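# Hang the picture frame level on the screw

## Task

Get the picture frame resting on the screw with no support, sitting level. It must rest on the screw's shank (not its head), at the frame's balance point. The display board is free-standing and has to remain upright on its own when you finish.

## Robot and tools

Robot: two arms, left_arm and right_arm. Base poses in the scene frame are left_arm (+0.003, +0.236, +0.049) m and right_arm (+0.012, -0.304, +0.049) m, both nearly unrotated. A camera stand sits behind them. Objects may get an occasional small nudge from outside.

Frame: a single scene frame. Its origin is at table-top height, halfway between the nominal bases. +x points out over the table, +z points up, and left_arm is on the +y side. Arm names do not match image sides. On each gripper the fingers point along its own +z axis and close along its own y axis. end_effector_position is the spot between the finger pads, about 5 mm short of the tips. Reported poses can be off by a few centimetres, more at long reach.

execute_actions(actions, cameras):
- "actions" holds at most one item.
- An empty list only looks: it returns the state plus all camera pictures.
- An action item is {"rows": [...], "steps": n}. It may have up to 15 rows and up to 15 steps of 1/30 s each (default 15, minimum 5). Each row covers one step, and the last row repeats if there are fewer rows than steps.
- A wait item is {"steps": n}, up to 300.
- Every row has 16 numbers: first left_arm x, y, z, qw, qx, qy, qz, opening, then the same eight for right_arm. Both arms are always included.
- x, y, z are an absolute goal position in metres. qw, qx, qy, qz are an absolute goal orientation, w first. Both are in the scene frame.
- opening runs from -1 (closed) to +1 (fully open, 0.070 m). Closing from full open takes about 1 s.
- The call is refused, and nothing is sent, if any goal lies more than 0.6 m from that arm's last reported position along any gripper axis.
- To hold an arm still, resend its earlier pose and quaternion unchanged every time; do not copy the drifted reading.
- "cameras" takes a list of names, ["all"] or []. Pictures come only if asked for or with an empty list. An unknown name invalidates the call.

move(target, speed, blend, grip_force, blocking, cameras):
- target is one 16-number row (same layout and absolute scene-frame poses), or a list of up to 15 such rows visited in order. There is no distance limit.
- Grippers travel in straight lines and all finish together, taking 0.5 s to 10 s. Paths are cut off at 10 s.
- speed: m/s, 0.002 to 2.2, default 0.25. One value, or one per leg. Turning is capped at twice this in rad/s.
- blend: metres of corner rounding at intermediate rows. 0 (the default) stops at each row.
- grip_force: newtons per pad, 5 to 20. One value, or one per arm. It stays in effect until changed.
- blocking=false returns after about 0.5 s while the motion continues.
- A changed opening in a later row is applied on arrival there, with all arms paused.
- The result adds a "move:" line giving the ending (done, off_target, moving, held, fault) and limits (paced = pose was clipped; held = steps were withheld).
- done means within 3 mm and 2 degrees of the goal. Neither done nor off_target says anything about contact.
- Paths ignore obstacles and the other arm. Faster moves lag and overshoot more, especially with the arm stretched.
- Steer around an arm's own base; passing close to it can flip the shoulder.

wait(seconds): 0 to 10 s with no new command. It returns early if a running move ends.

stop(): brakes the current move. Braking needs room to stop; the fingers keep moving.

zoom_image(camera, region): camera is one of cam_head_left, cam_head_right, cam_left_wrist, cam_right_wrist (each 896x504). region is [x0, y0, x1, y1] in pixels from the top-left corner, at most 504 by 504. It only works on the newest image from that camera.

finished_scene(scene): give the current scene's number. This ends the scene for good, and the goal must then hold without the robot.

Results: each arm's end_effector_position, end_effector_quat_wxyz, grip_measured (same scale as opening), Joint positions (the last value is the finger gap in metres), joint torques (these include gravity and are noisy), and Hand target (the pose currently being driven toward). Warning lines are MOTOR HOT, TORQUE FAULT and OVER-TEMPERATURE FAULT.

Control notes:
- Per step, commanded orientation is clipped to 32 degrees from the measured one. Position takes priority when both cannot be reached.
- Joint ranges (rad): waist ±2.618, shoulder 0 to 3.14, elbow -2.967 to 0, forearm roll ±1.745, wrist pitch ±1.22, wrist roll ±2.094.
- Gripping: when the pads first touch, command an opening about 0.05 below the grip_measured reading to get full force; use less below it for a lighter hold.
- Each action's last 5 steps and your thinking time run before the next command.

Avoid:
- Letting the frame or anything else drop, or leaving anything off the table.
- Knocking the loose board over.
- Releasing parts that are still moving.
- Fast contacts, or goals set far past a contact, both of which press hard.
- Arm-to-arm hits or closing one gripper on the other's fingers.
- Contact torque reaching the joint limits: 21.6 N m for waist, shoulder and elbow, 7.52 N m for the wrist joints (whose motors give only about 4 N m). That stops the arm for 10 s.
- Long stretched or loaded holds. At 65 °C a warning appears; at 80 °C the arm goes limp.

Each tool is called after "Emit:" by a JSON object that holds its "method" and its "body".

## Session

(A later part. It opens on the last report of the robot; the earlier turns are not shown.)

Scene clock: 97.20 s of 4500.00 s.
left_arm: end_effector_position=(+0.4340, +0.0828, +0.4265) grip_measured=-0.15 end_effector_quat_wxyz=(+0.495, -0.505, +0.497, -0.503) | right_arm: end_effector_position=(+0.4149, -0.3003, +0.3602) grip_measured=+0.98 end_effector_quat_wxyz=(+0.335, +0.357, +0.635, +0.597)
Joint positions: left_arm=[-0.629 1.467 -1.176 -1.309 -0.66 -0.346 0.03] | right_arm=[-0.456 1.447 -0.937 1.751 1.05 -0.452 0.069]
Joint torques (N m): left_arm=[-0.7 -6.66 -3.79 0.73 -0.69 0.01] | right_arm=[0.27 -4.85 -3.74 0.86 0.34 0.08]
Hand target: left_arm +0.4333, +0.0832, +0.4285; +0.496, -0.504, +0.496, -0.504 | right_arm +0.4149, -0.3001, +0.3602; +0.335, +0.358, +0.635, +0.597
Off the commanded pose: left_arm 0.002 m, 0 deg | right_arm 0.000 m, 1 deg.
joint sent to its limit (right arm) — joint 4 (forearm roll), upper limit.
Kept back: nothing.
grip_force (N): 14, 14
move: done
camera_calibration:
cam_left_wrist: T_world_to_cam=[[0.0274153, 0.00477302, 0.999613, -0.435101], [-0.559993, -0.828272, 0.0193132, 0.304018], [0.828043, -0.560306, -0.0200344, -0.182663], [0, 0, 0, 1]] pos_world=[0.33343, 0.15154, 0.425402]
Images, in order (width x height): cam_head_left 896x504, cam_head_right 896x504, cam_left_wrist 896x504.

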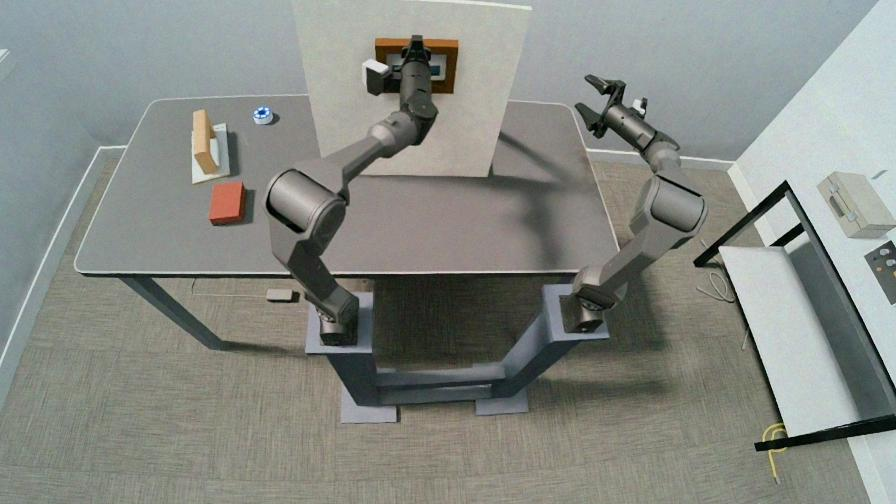

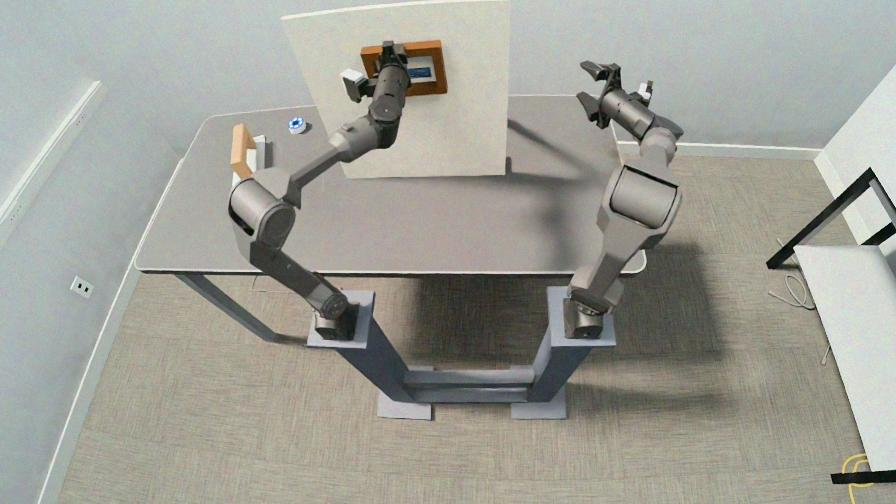

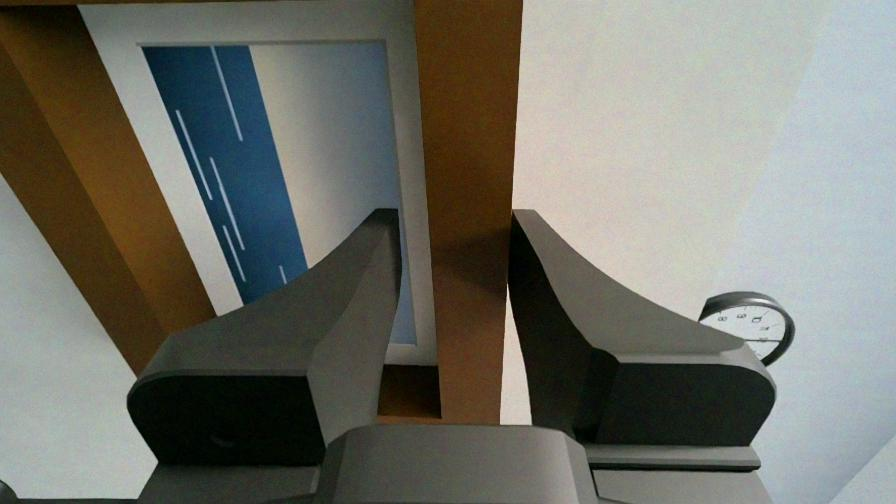

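Emit:
{"method": "move", "body": {"target": [[0.4333,0.0832,0.4295,0.4956,-0.5043,0.4956,-0.5043,-0.10,0.415,-0.30,0.36,0.340,0.357,0.629,0.600,1.0]], "speed": 0.02, "cameras": ["cam_head_left","cam_head_right","cam_left_wrist"]}}

Emit:
{"method": "zoom_image", "body": {"camera": "cam_head_left", "region": [360, 25, 480, 115]}}

Emit:
{"method": "zoom_image", "body": {"camera": "cam_head_right", "region": [345, 25, 465, 115]}}

Scene clock: 98.40 s of 4500.00 s.
left_arm: end_effector_position=(+0.4335, +0.0834, +0.4292) grip_measured=-0.10 end_effector_quat_wxyz=(+0.496, -0.504, +0.496, -0.504) | right_arm: end_effector_position=(+0.4149, -0.3003, +0.3602) grip_measured=+0.98 end_effector_quat_wxyz=(+0.335, +0.357, +0.635, +0.597)
Joint positions: left_arm=[-0.629 1.464 -1.181 -1.313 -0.66 -0.339 0.031] | right_arm=[-0.456 1.447 -0.937 1.751 1.05 -0.452 0.069]
Joint torques (N m): left_arm=[-0.85 -6.53 -3.71 0.4 -0.36 0.08] | right_arm=[0.55 -4.91 -3.76 0.86 0.28 0.09]
Hand target: left_arm +0.4333, +0.0832, +0.4295; +0.496, -0.504, +0.496, -0.504 | right_arm +0.4149, -0.3001, +0.3602; +0.335, +0.358, +0.635, +0.597
Off the commanded pose: left_arm 0.000 m, 0 deg | right_arm 0.000 m, 1 deg.
joint sent to its limit (right arm) — joint 4 (forearm roll), upper limit.
Kept back: nothing.
grip_force (N): 14, 14
move: done
camera_calibration:
cam_left_wrist: T_world_to_cam=[[0.0236506, 0.00533747, 0.999706, -0.436262], [-0.559426, -0.828692, 0.0176591, 0.304608], [0.828543, -0.559679, -0.0166131, -0.183705], [0, 0, 0, 1]] pos_world=[0.332931, 0.15194, 0.427703]
Images, in order (width x height): cam_head_left 896x504, cam_head_right 896x504, cam_left_wrist 896x504.

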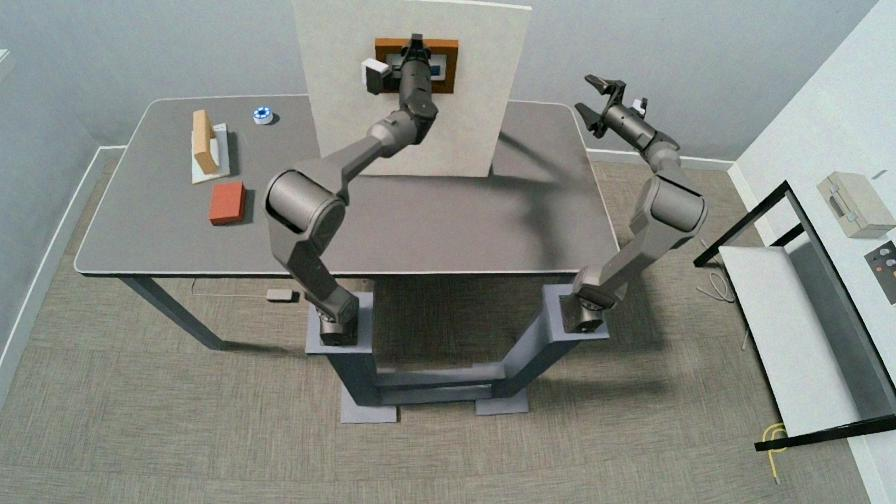

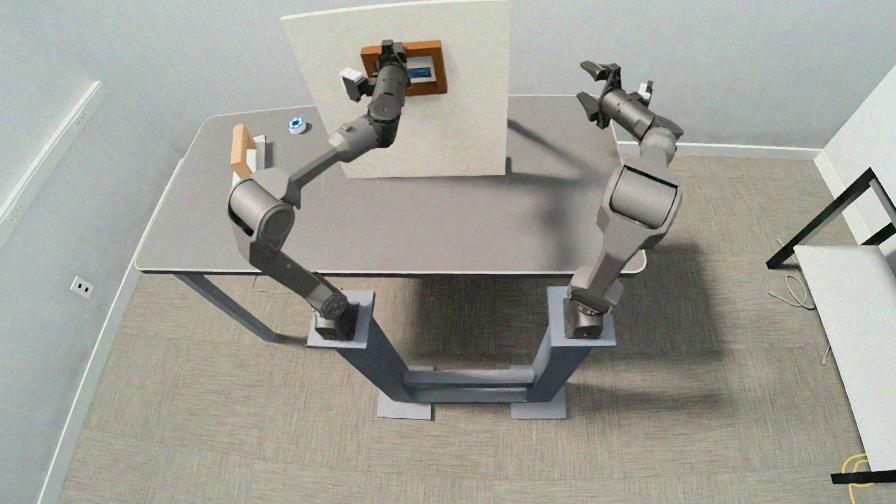

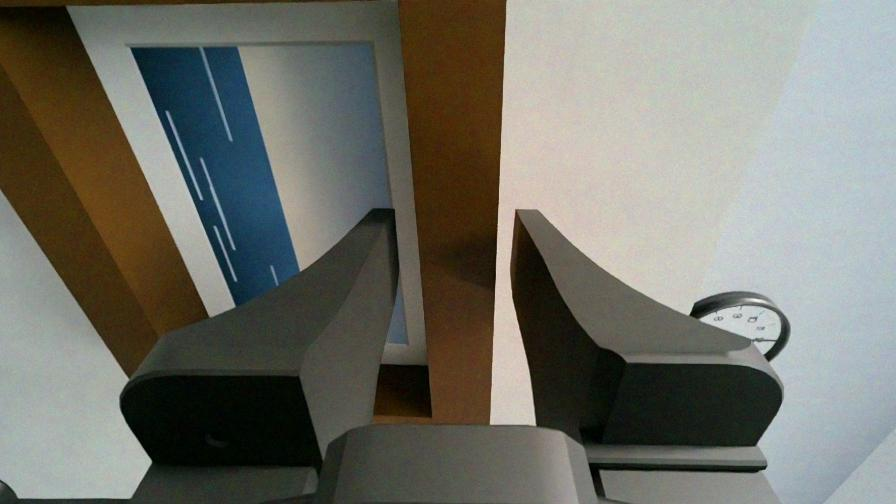

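Scaled by 4.200 from the camera's 896x504 image, which has a finer 1280x720 frame.

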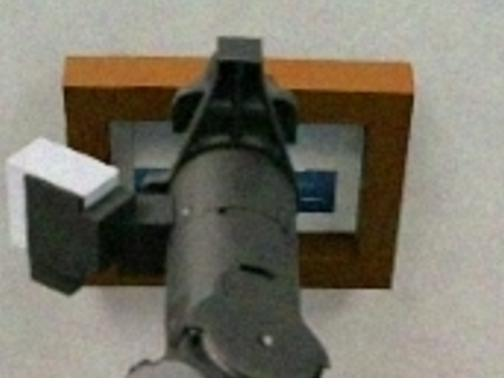

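Scaled by 4.200 from the camera's 896x504 image, which has a finer 1280x720 frame.

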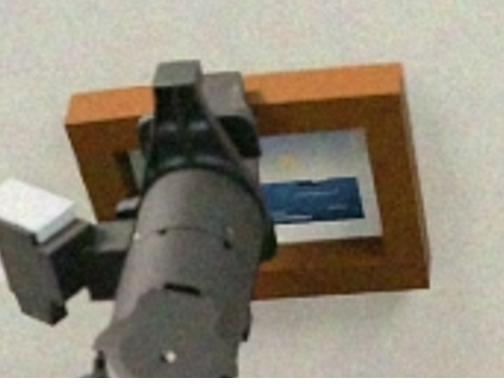

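Emit:
{"method": "move", "body": {"target": [[0.4335,0.0832,0.4280,0.4912,-0.5087,0.4912,-0.5087,-0.15,0.415,-0.30,0.36,0.340,0.357,0.629,0.600,1.0],[0.4335,0.0832,0.4280,0.4912,-0.5087,0.4912,-0.5087,-0.56,0.415,-0.30,0.36,0.340,0.357,0.629,0.600,1.0],[0.4330,0.0832,0.4320,0.4912,-0.5087,0.4912,-0.5087,-0.56,0.415,-0.30,0.36,0.340,0.357,0.629,0.600,1.0],[0.4330,0.0820,0.4320,0.4990,-0.5010,0.4990,-0.5010,-0.56,0.415,-0.30,0.36,0.340,0.357,0.629,0.600,1.0]], "speed": 0.03, "cameras": ["cam_head_left","cam_head_right"]}}

Emit:
{"method": "zoom_image", "body": {"camera": "cam_head_left", "region": [360, 25, 480, 115]}}

Emit:
{"method": "zoom_image", "body": {"camera": "cam_head_right", "region": [345, 25, 465, 115]}}

Scene clock: 102.17 s of 4500.00 s.
left_arm: end_effector_position=(+0.4328, +0.0810, +0.4318) grip_measured=-0.45 end_effector_quat_wxyz=(+0.498, -0.500, +0.500, -0.501) | right_arm: end_effector_position=(+0.4149, -0.3003, +0.3602) grip_measured=+0.98 end_effector_quat_wxyz=(+0.335, +0.357, +0.635, +0.597)
Joint positions: left_arm=[-0.635 1.464 -1.192 -1.328 -0.659 -0.307 0.019] | right_arm=[-0.456 1.447 -0.937 1.751 1.05 -0.452 0.069]
Joint torques (N m): left_arm=[-1.29 -6.25 -4.71 0.78 -0.87 -0.02] | right_arm=[0.32 -5.19 -3.86 0.86 0.25 0.15]
Hand target: left_arm +0.4330, +0.0820, +0.4320; +0.499, -0.501, +0.499, -0.501 | right_arm +0.4149, -0.3001, +0.3602; +0.335, +0.358, +0.635, +0.597
Off the commanded pose: left_arm 0.001 m, 0 deg | right_arm 0.000 m, 1 deg.
joint sent to its limit (right arm) — joint 4 (forearm roll), upper limit.
Kept back: nothing.
grip_force (N): 14, 14
move: done
Images, in order (width x height): cam_head_left 896x504, cam_head_right 896x504.

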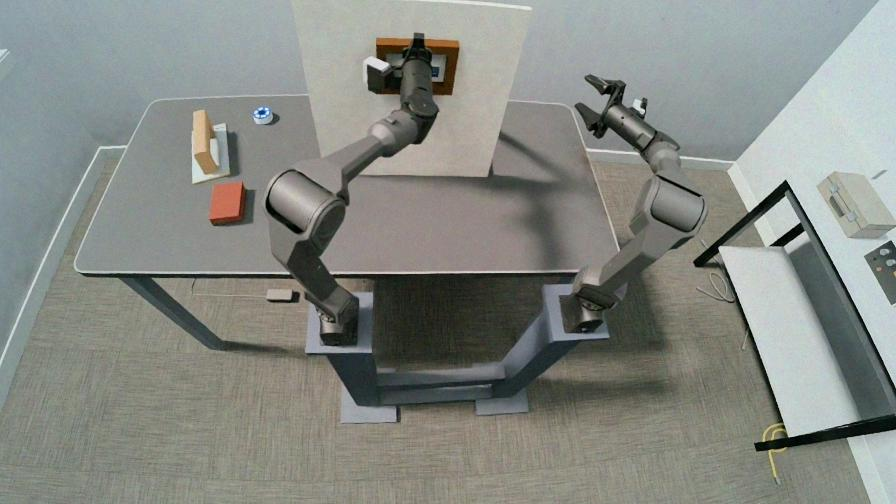

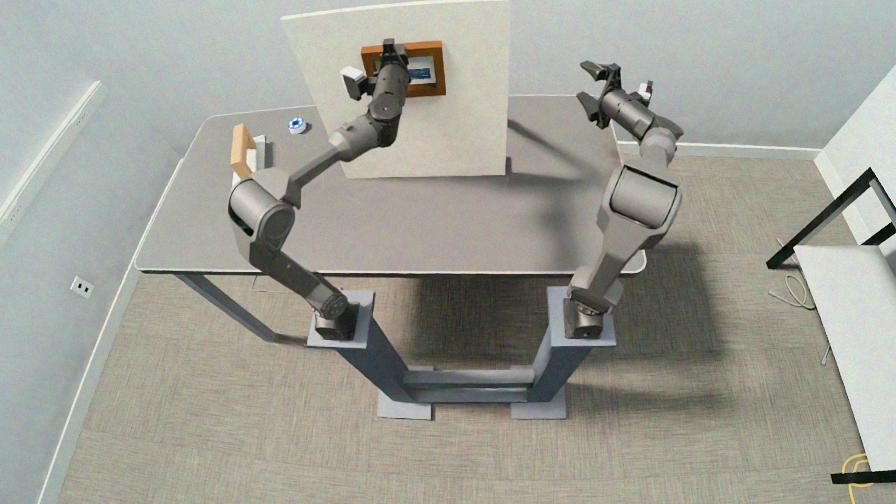

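Scaled by 4.200 from the camera's 896x504 image, which has a finer 1280x720 frame.

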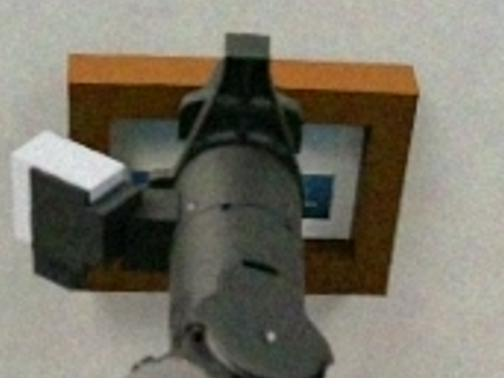

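Scaled by 4.200 from the camera's 896x504 image, which has a finer 1280x720 frame.

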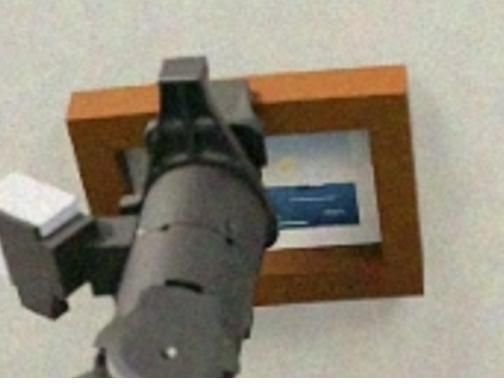

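Emit:
{"method": "move", "body": {"target": [[0.4332,0.0809,0.4315,0.5020,-0.4980,0.5020,-0.4980,-0.56,0.415,-0.30,0.36,0.340,0.357,0.629,0.600,1.0],[0.4335,0.0809,0.4280,0.5020,-0.4980,0.5020,-0.4980,-0.56,0.415,-0.30,0.36,0.340,0.357,0.629,0.600,1.0]], "speed": 0.02, "cameras": ["cam_head_left","cam_head_right"]}}

Emit:
{"method": "zoom_image", "body": {"camera": "cam_head_left", "region": [360, 25, 480, 115]}}

Emit:
{"method": "zoom_image", "body": {"camera": "cam_head_right", "region": [345, 25, 465, 115]}}

Scene clock: 103.93 s of 4500.00 s.
left_arm: end_effector_position=(+0.4331, +0.0815, +0.4310) grip_measured=-0.45 end_effector_quat_wxyz=(+0.504, -0.497, +0.500, -0.500) | right_arm: end_effector_position=(+0.4149, -0.3003, +0.3602) grip_measured=+0.98 end_effector_quat_wxyz=(+0.335, +0.357, +0.635, +0.597)
Joint positions: left_arm=[-0.636 1.467 -1.185 -1.307 -0.669 -0.32 0.019] | right_arm=[-0.456 1.447 -0.937 1.751 1.05 -0.452 0.069]
Joint torques (N m): left_arm=[-1.38 -4.04 0.51 -0.69 0.09 -0.1] | right_arm=[0.06 -5.31 -3.84 0.86 0.3 0.14]
Hand target: left_arm +0.4335, +0.0809, +0.4280; +0.502, -0.498, +0.502, -0.498 | right_arm +0.4149, -0.3001, +0.3602; +0.335, +0.358, +0.635, +0.597
Off the commanded pose: left_arm 0.003 m, 0 deg | right_arm 0.000 m, 1 deg.
joint sent to its limit (right arm) — joint 4 (forearm roll), upper limit.
Kept back: nothing.
grip_force (N): 14, 14
move: done
Images, in order (width x height): cam_head_left 896x504, cam_head_right 896x504.

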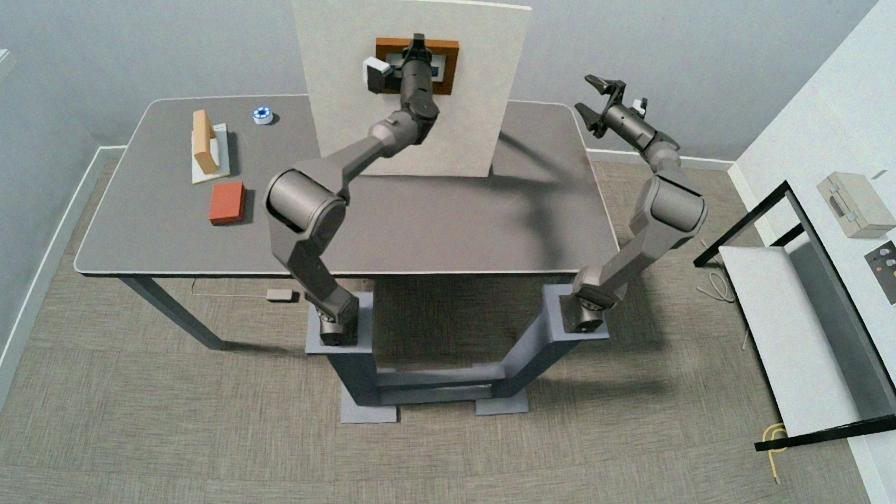

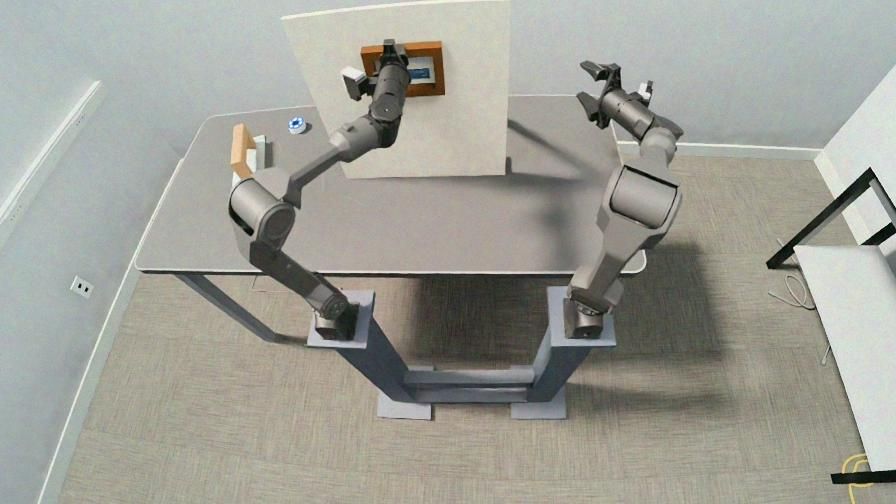

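Scaled by 4.200 from the camera's 896x504 image, which has a finer 1280x720 frame.

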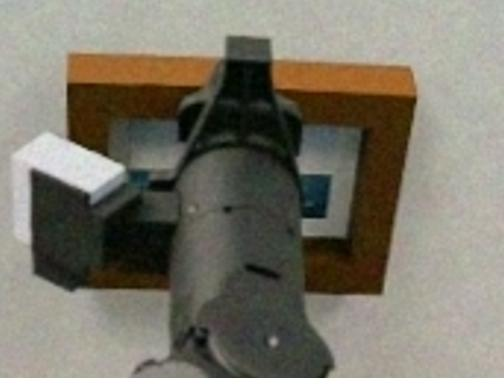

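Scaled by 4.200 from the camera's 896x504 image, which has a finer 1280x720 frame.

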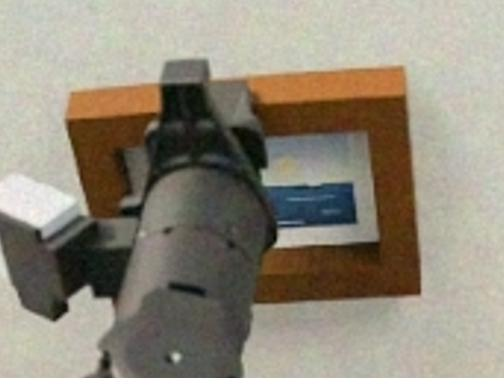

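Emit:
{"method": "move", "body": {"target": [[0.4333,0.0812,0.4295,0.5010,-0.4990,0.5010,-0.4990,-0.40,0.415,-0.30,0.36,0.340,0.357,0.629,0.600,1.0],[0.4333,0.0812,0.4295,0.5010,-0.4990,0.5010,-0.4990,-0.36,0.415,-0.30,0.36,0.340,0.357,0.629,0.600,1.0],[0.4333,0.0812,0.4295,0.5010,-0.4990,0.5010,-0.4990,-0.15,0.415,-0.30,0.36,0.340,0.357,0.629,0.600,1.0]], "speed": 0.02, "cameras": ["cam_head_left","cam_head_right","cam_left_wrist"]}}

Emit:
{"method": "zoom_image", "body": {"camera": "cam_head_left", "region": [360, 25, 480, 115]}}

Emit:
{"method": "zoom_image", "body": {"camera": "cam_head_right", "region": [345, 25, 465, 115]}}

Scene clock: 107.37 s of 4500.00 s.
left_arm: end_effector_position=(+0.4336, +0.0808, +0.4284) grip_measured=-0.15 end_effector_quat_wxyz=(+0.501, -0.499, +0.502, -0.498) | right_arm: end_effector_position=(+0.4149, -0.3003, +0.3602) grip_measured=+0.98 end_effector_quat_wxyz=(+0.335, +0.357, +0.635, +0.597)
Joint positions: left_arm=[-0.636 1.469 -1.185 -1.317 -0.665 -0.315 0.03] | right_arm=[-0.456 1.447 -0.937 1.751 1.05 -0.452 0.069]
Joint torques (N m): left_arm=[0.38 -6.51 -3.08 0.74 -0.7 0.07] | right_arm=[-0.39 -5.47 -3.94 0.86 0.38 0.05]
Hand target: left_arm +0.4333, +0.0812, +0.4295; +0.501, -0.499, +0.501, -0.499 | right_arm +0.4149, -0.3001, +0.3602; +0.335, +0.358, +0.635, +0.597
Off the commanded pose: left_arm 0.001 m, 0 deg | right_arm 0.000 m, 1 deg.
joint sent to its limit (right arm) — joint 4 (forearm roll), upper limit.
Kept back: nothing.
grip_force (N): 14, 14
move: done
camera_calibration:
cam_left_wrist: T_world_to_cam=[[0.0255188, -0.01634, 0.999541, -0.434347], [-0.560659, -0.828047, 0.000777397, 0.310268], [0.827654, -0.560421, -0.0302919, -0.178929], [0, 0, 0, 1]] pos_world=[0.333129, 0.149544, 0.428486]
Images, in order (width x height): cam_head_left 896x504, cam_head_right 896x504, cam_left_wrist 896x504.

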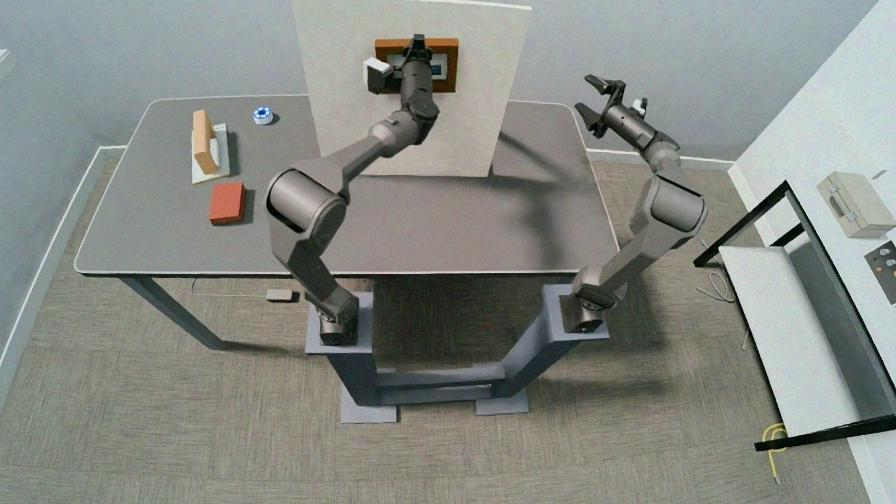

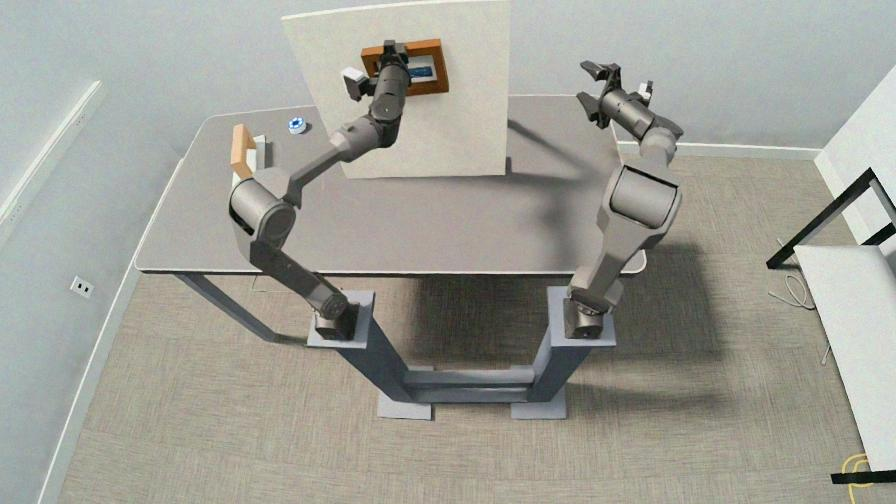

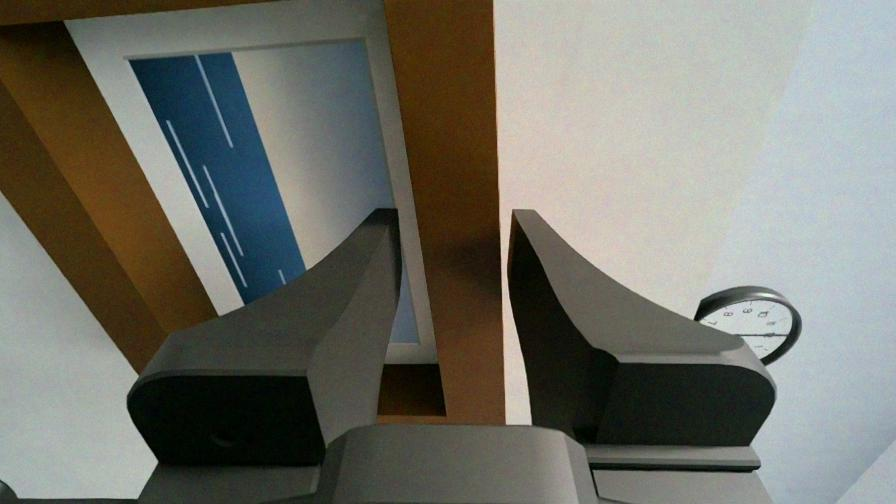

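Scaled by 4.200 from the camera's 896x504 image, which has a finer 1280x720 frame.

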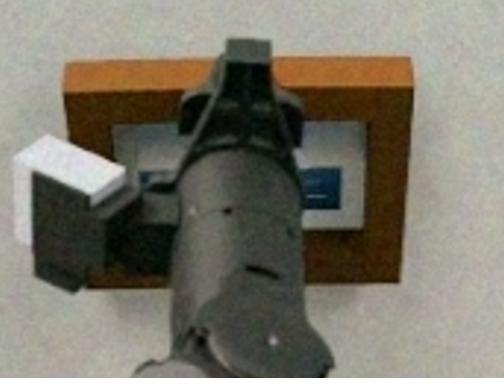

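Scaled by 4.200 from the camera's 896x504 image, which has a finer 1280x720 frame.

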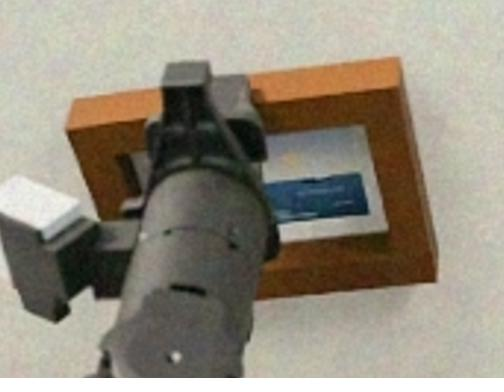

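Emit:
{"method": "move", "body": {"target": [[0.4335,0.0812,0.4285,0.4850,-0.5146,0.4850,-0.5146,-0.15,0.415,-0.30,0.36,0.340,0.357,0.629,0.600,1.0],[0.4335,0.0812,0.4280,0.4850,-0.5146,0.4850,-0.5146,-0.56,0.415,-0.30,0.36,0.340,0.357,0.629,0.600,1.0],[0.4330,0.0812,0.4325,0.4850,-0.5146,0.4850,-0.5146,-0.56,0.415,-0.30,0.36,0.340,0.357,0.629,0.600,1.0],[0.4330,0.0785,0.4325,0.4990,-0.5010,0.4990,-0.5010,-0.56,0.415,-0.30,0.36,0.340,0.357,0.629,0.600,1.0]], "speed": 0.03, "cameras": ["cam_head_left","cam_head_right"]}}

Emit:
{"method": "zoom_image", "body": {"camera": "cam_head_left", "region": [360, 25, 480, 115]}}

Emit:
{"method": "zoom_image", "body": {"camera": "cam_head_right", "region": [345, 25, 465, 115]}}

Scene clock: 112.70 s of 4500.00 s.
left_arm: end_effector_position=(+0.4330, +0.0787, +0.4323) grip_measured=-0.45 end_effector_quat_wxyz=(+0.499, -0.501, +0.499, -0.501) | right_arm: end_effector_position=(+0.4149, -0.3003, +0.3602) grip_measured=+0.98 end_effector_quat_wxyz=(+0.335, +0.357, +0.635, +0.597)
Joint positions: left_arm=[-0.644 1.471 -1.201 -1.336 -0.671 -0.3 0.019] | right_arm=[-0.456 1.447 -0.937 1.751 1.05 -0.452 0.069]
Joint torques (N m): left_arm=[-1.9 -6.8 -4.79 0.98 -0.81 -0.04] | right_arm=[0.57 -5.23 -4.05 0.85 0.31 -0.07]
Hand target: left_arm +0.4330, +0.0785, +0.4325; +0.499, -0.501, +0.499, -0.501 | right_arm +0.4149, -0.3001, +0.3602; +0.335, +0.358, +0.635, +0.597
Off the commanded pose: left_arm 0.000 m, 0 deg | right_arm 0.000 m, 1 deg.
joint sent to its limit (right arm) — joint 4 (forearm roll), upper limit.
Kept back: nothing.
grip_force (N): 14, 14
move: done
Images, in order (width x height): cam_head_left 896x504, cam_head_right 896x504.

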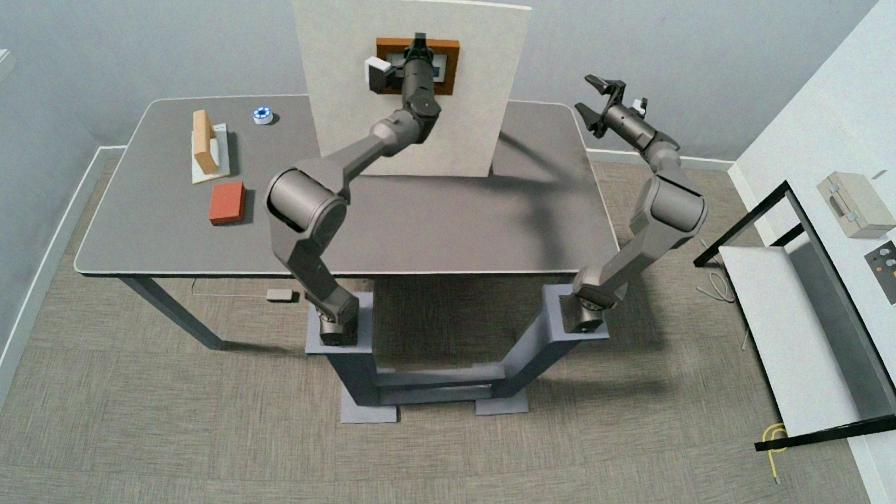

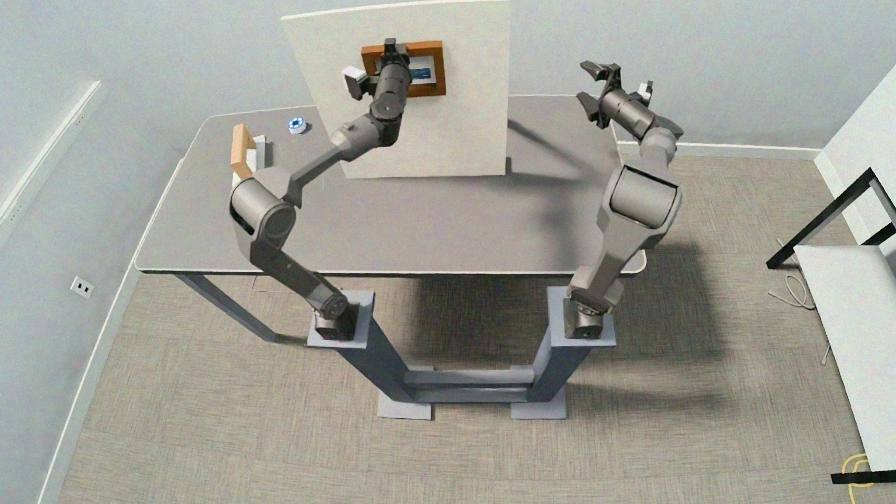

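Scaled by 4.200 from the camera's 896x504 image, which has a finer 1280x720 frame.

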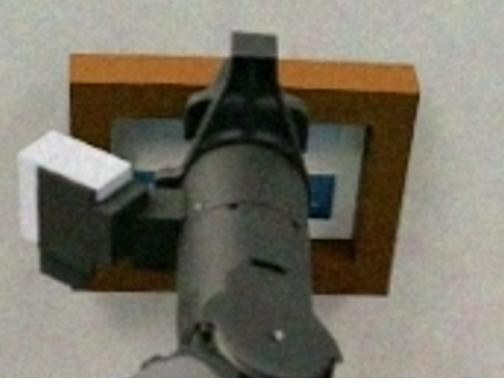

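Scaled by 4.200 from the camera's 896x504 image, which has a finer 1280x720 frame.

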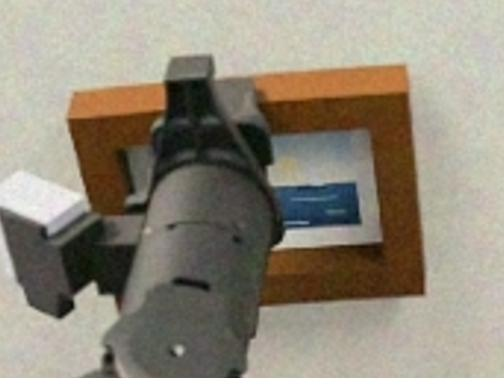

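Emit:
{"method": "move", "body": {"target": [[0.4330,0.0778,0.4320,0.5030,-0.4970,0.5030,-0.4970,-0.56,0.415,-0.30,0.36,0.340,0.357,0.629,0.600,1.0],[0.4335,0.0778,0.4300,0.5030,-0.4970,0.5030,-0.4970,-0.56,0.415,-0.30,0.36,0.340,0.357,0.629,0.600,1.0]], "speed": 0.02, "cameras": ["cam_head_left","cam_head_right"]}}

Emit:
{"method": "zoom_image", "body": {"camera": "cam_head_left", "region": [360, 25, 480, 115]}}

Emit:
{"method": "zoom_image", "body": {"camera": "cam_head_right", "region": [345, 25, 465, 115]}}

Scene clock: 114.43 s of 4500.00 s.
left_arm: end_effector_position=(+0.4332, +0.0778, +0.4310) grip_measured=-0.45 end_effector_quat_wxyz=(+0.503, -0.496, +0.503, -0.498) | right_arm: end_effector_position=(+0.4149, -0.3003, +0.3602) grip_measured=+0.98 end_effector_quat_wxyz=(+0.335, +0.357, +0.635, +0.597)
Joint positions: left_arm=[-0.646 1.474 -1.196 -1.324 -0.675 -0.298 0.019] | right_arm=[-0.456 1.447 -0.937 1.751 1.05 -0.452 0.069]
Joint torques (N m): left_arm=[-0.61 -5.43 -2.54 0.66 -0.32 -0.06] | right_arm=[0.64 -5.05 -4.07 0.84 0.23 -0.1]
Hand target: left_arm +0.4335, +0.0778, +0.4300; +0.503, -0.497, +0.503, -0.497 | right_arm +0.4149, -0.3001, +0.3602; +0.335, +0.358, +0.635, +0.597
Off the commanded pose: left_arm 0.001 m, 0 deg | right_arm 0.000 m, 1 deg.
joint sent to its limit (right arm) — joint 4 (forearm roll), upper limit.
Kept back: nothing.
grip_force (N): 14, 14
move: done
Images, in order (width x height): cam_head_left 896x504, cam_head_right 896x504.

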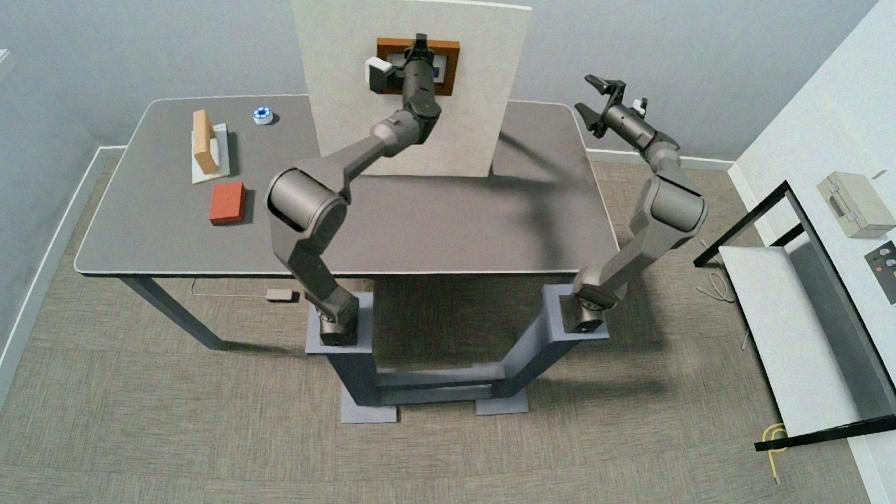

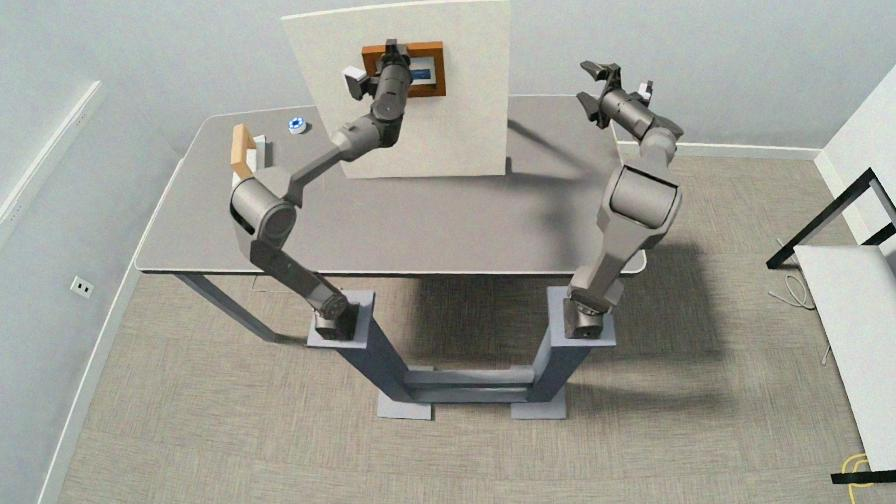

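Scaled by 4.200 from the camera's 896x504 image, which has a finer 1280x720 frame.

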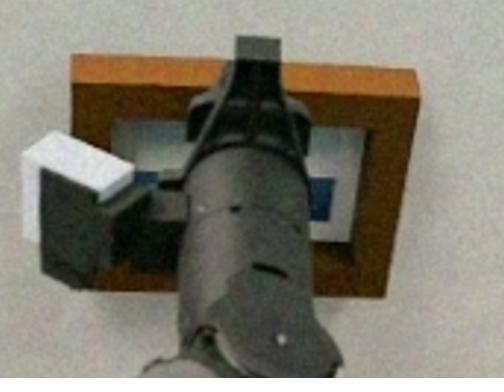

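Scaled by 4.200 from the camera's 896x504 image, which has a finer 1280x720 frame.

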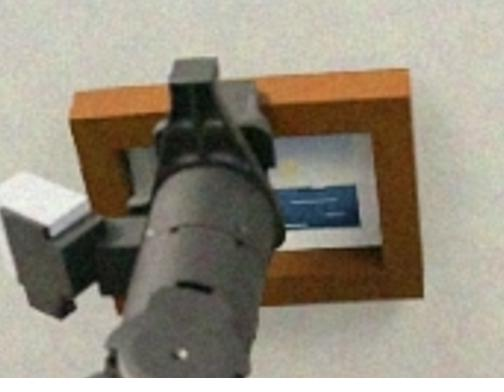

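Emit:
{"method": "move", "body": {"target": [[0.4335,0.0778,0.4288,0.5030,-0.4970,0.5030,-0.4970,-0.56,0.415,-0.30,0.36,0.340,0.357,0.629,0.600,1.0]], "speed": 0.02, "cameras": ["cam_head_left","cam_head_right"]}}

Emit:
{"method": "zoom_image", "body": {"camera": "cam_head_left", "region": [360, 25, 480, 115]}}

Emit:
{"method": "zoom_image", "body": {"camera": "cam_head_right", "region": [345, 25, 465, 115]}}

Scene clock: 115.43 s of 4500.00 s.
left_arm: end_effector_position=(+0.4332, +0.0778, +0.4302) grip_measured=-0.45 end_effector_quat_wxyz=(+0.503, -0.496, +0.502, -0.498) | right_arm: end_effector_position=(+0.4149, -0.3003, +0.3602) grip_measured=+0.98 end_effector_quat_wxyz=(+0.335, +0.357, +0.635, +0.597)
Joint positions: left_arm=[-0.646 1.474 -1.193 -1.318 -0.675 -0.306 0.019] | right_arm=[-0.456 1.447 -0.937 1.751 1.05 -0.452 0.069]
Joint torques (N m): left_arm=[0.58 -4.16 -0.26 -0.36 -0.84 -0.15] | right_arm=[0.53 -4.95 -4.11 0.84 0.2 -0.13]
Hand target: left_arm +0.4335, +0.0778, +0.4288; +0.503, -0.497, +0.503, -0.497 | right_arm +0.4149, -0.3001, +0.3602; +0.335, +0.358, +0.635, +0.597
Off the commanded pose: left_arm 0.001 m, 0 deg | right_arm 0.000 m, 1 deg.
joint sent to its limit (right arm) — joint 4 (forearm roll), upper limit.
Kept back: nothing.
grip_force (N): 14, 14
move: done
Images, in order (width x height): cam_head_left 896x504, cam_head_right 896x504.

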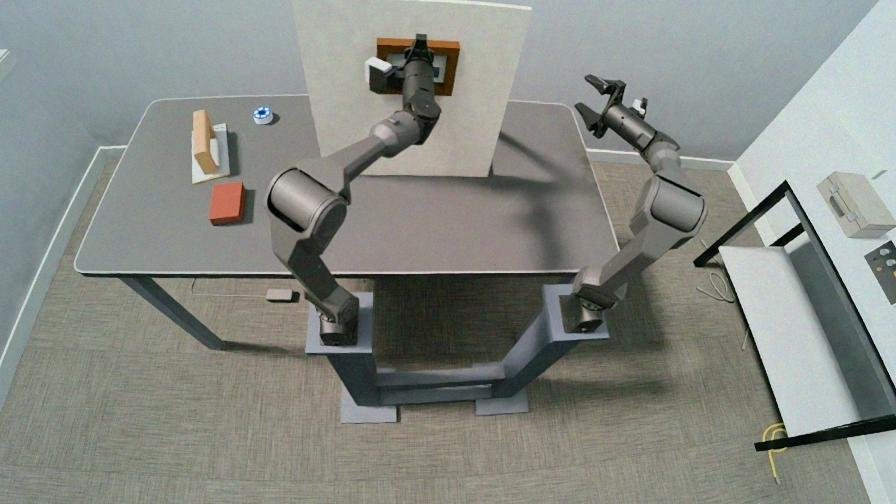

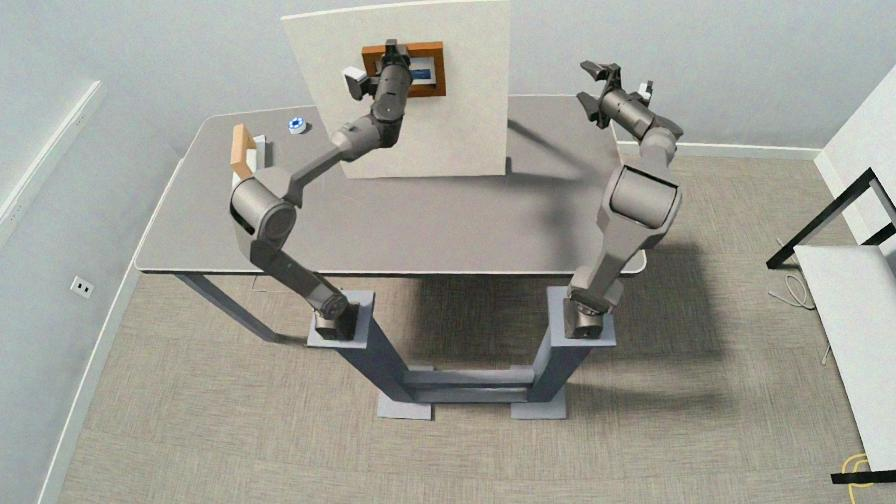

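Scaled by 4.200 from the camera's 896x504 image, which has a finer 1280x720 frame.

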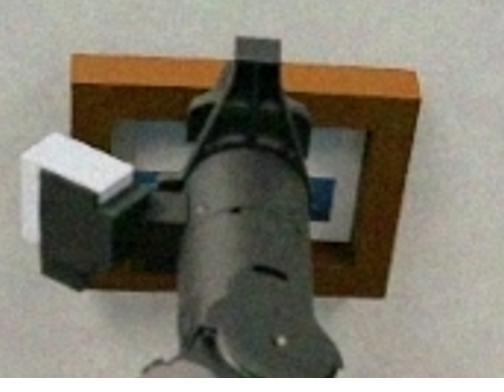

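Scaled by 4.200 from the camera's 896x504 image, which has a finer 1280x720 frame.

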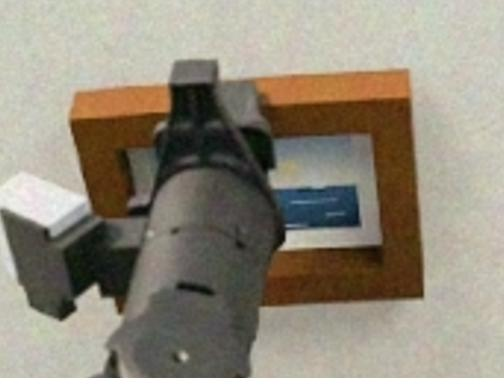

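Emit:
{"method": "move", "body": {"target": [[0.4333,0.0778,0.4295,0.5030,-0.4970,0.5030,-0.4970,-0.41,0.415,-0.30,0.36,0.340,0.357,0.629,0.600,1.0],[0.4333,0.0778,0.4295,0.5030,-0.4970,0.5030,-0.4970,-0.36,0.415,-0.30,0.36,0.340,0.357,0.629,0.600,1.0],[0.4333,0.0778,0.4295,0.5030,-0.4970,0.5030,-0.4970,-0.15,0.415,-0.30,0.36,0.340,0.357,0.629,0.600,1.0]], "speed": 0.02, "cameras": ["cam_head_left","cam_head_right","cam_left_wrist"]}}

Emit:
{"method": "zoom_image", "body": {"camera": "cam_head_left", "region": [360, 25, 480, 115]}}

Emit:
{"method": "zoom_image", "body": {"camera": "cam_head_right", "region": [345, 25, 465, 115]}}

Scene clock: 118.97 s of 4500.00 s.
left_arm: end_effector_position=(+0.4333, +0.0779, +0.4298) grip_measured=-0.15 end_effector_quat_wxyz=(+0.503, -0.497, +0.503, -0.497) | right_arm: end_effector_position=(+0.4149, -0.3003, +0.3602) grip_measured=+0.98 end_effector_quat_wxyz=(+0.335, +0.357, +0.635, +0.597)
Joint positions: left_arm=[-0.646 1.474 -1.194 -1.323 -0.675 -0.302 0.03] | right_arm=[-0.456 1.447 -0.937 1.751 1.05 -0.452 0.069]
Joint torques (N m): left_arm=[-0.66 -6.17 -2.56 0.53 -0.49 0.04] | right_arm=[0.4 -4.56 -4.17 0.84 0.28 -0.21]
Hand target: left_arm +0.4333, +0.0778, +0.4295; +0.503, -0.497, +0.503, -0.497 | right_arm +0.4149, -0.3001, +0.3602; +0.335, +0.358, +0.635, +0.597
Off the commanded pose: left_arm 0.000 m, 0 deg | right_arm 0.000 m, 1 deg.
joint sent to its limit (right arm) — joint 4 (forearm roll), upper limit.
Kept back: nothing.
grip_force (N): 14, 14
move: done
camera_calibration:
cam_left_wrist: T_world_to_cam=[[0.0228425, -0.0221161, 0.999494, -0.434224], [-0.559965, -0.828498, -0.0055349, 0.31011], [0.828201, -0.559556, -0.0313092, -0.180102], [0, 0, 0, 1]] pos_world=[0.332731, 0.146545, 0.430082]
Images, in order (width x height): cam_head_left 896x504, cam_head_right 896x504, cam_left_wrist 896x504.

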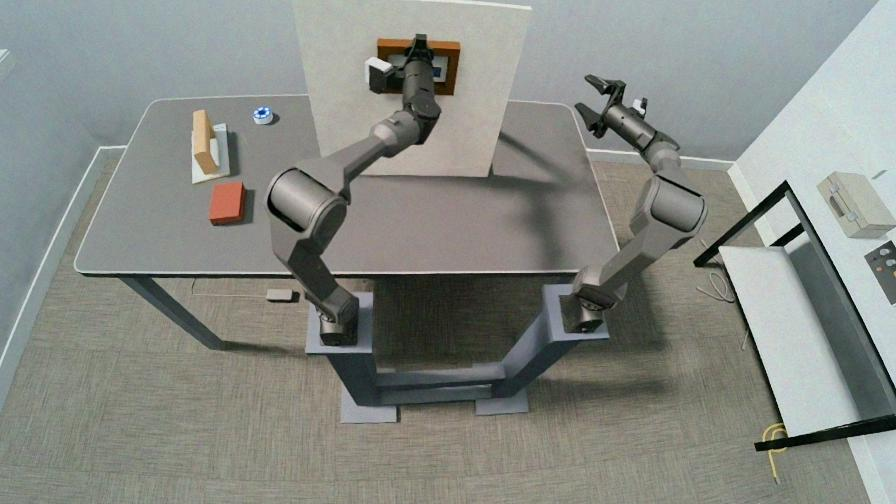

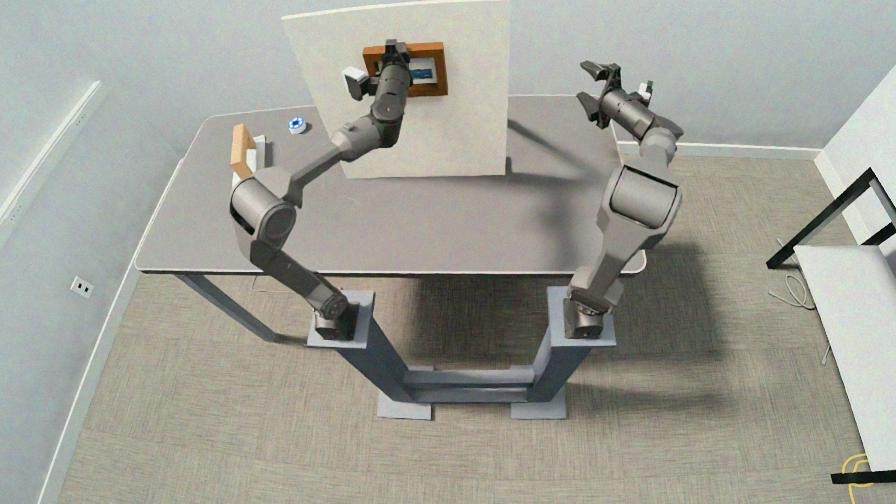

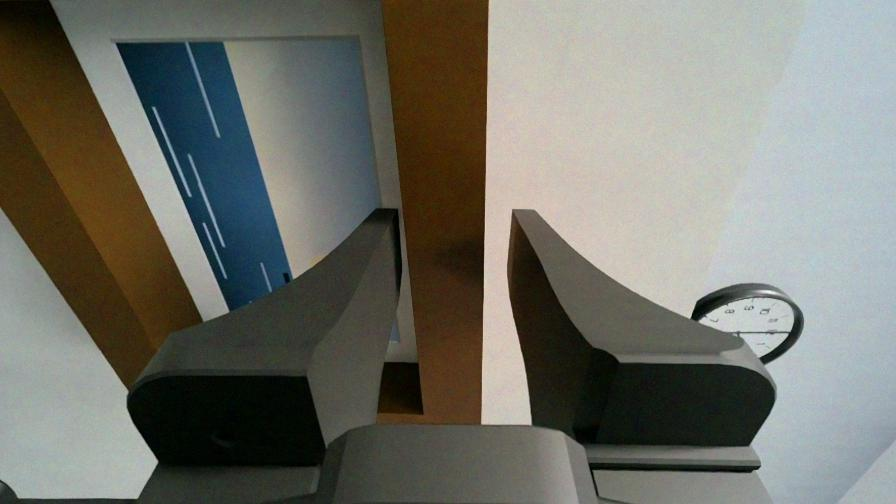

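Scaled by 4.200 from the camera's 896x504 image, which has a finer 1280x720 frame.

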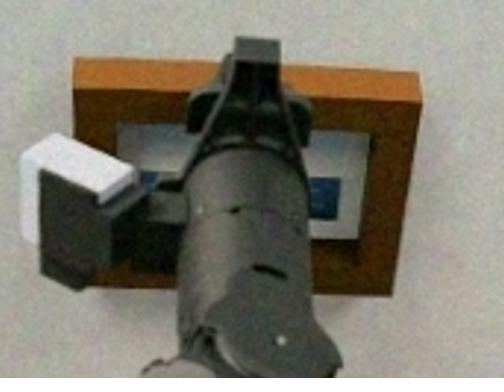

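Scaled by 4.200 from the camera's 896x504 image, which has a finer 1280x720 frame.

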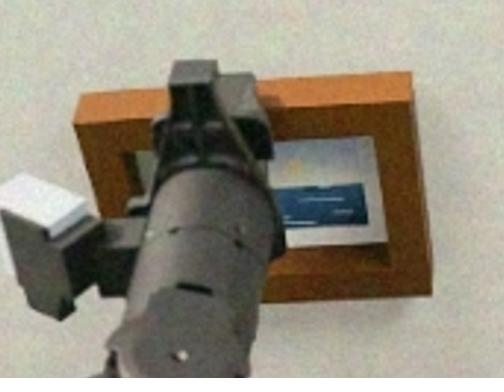

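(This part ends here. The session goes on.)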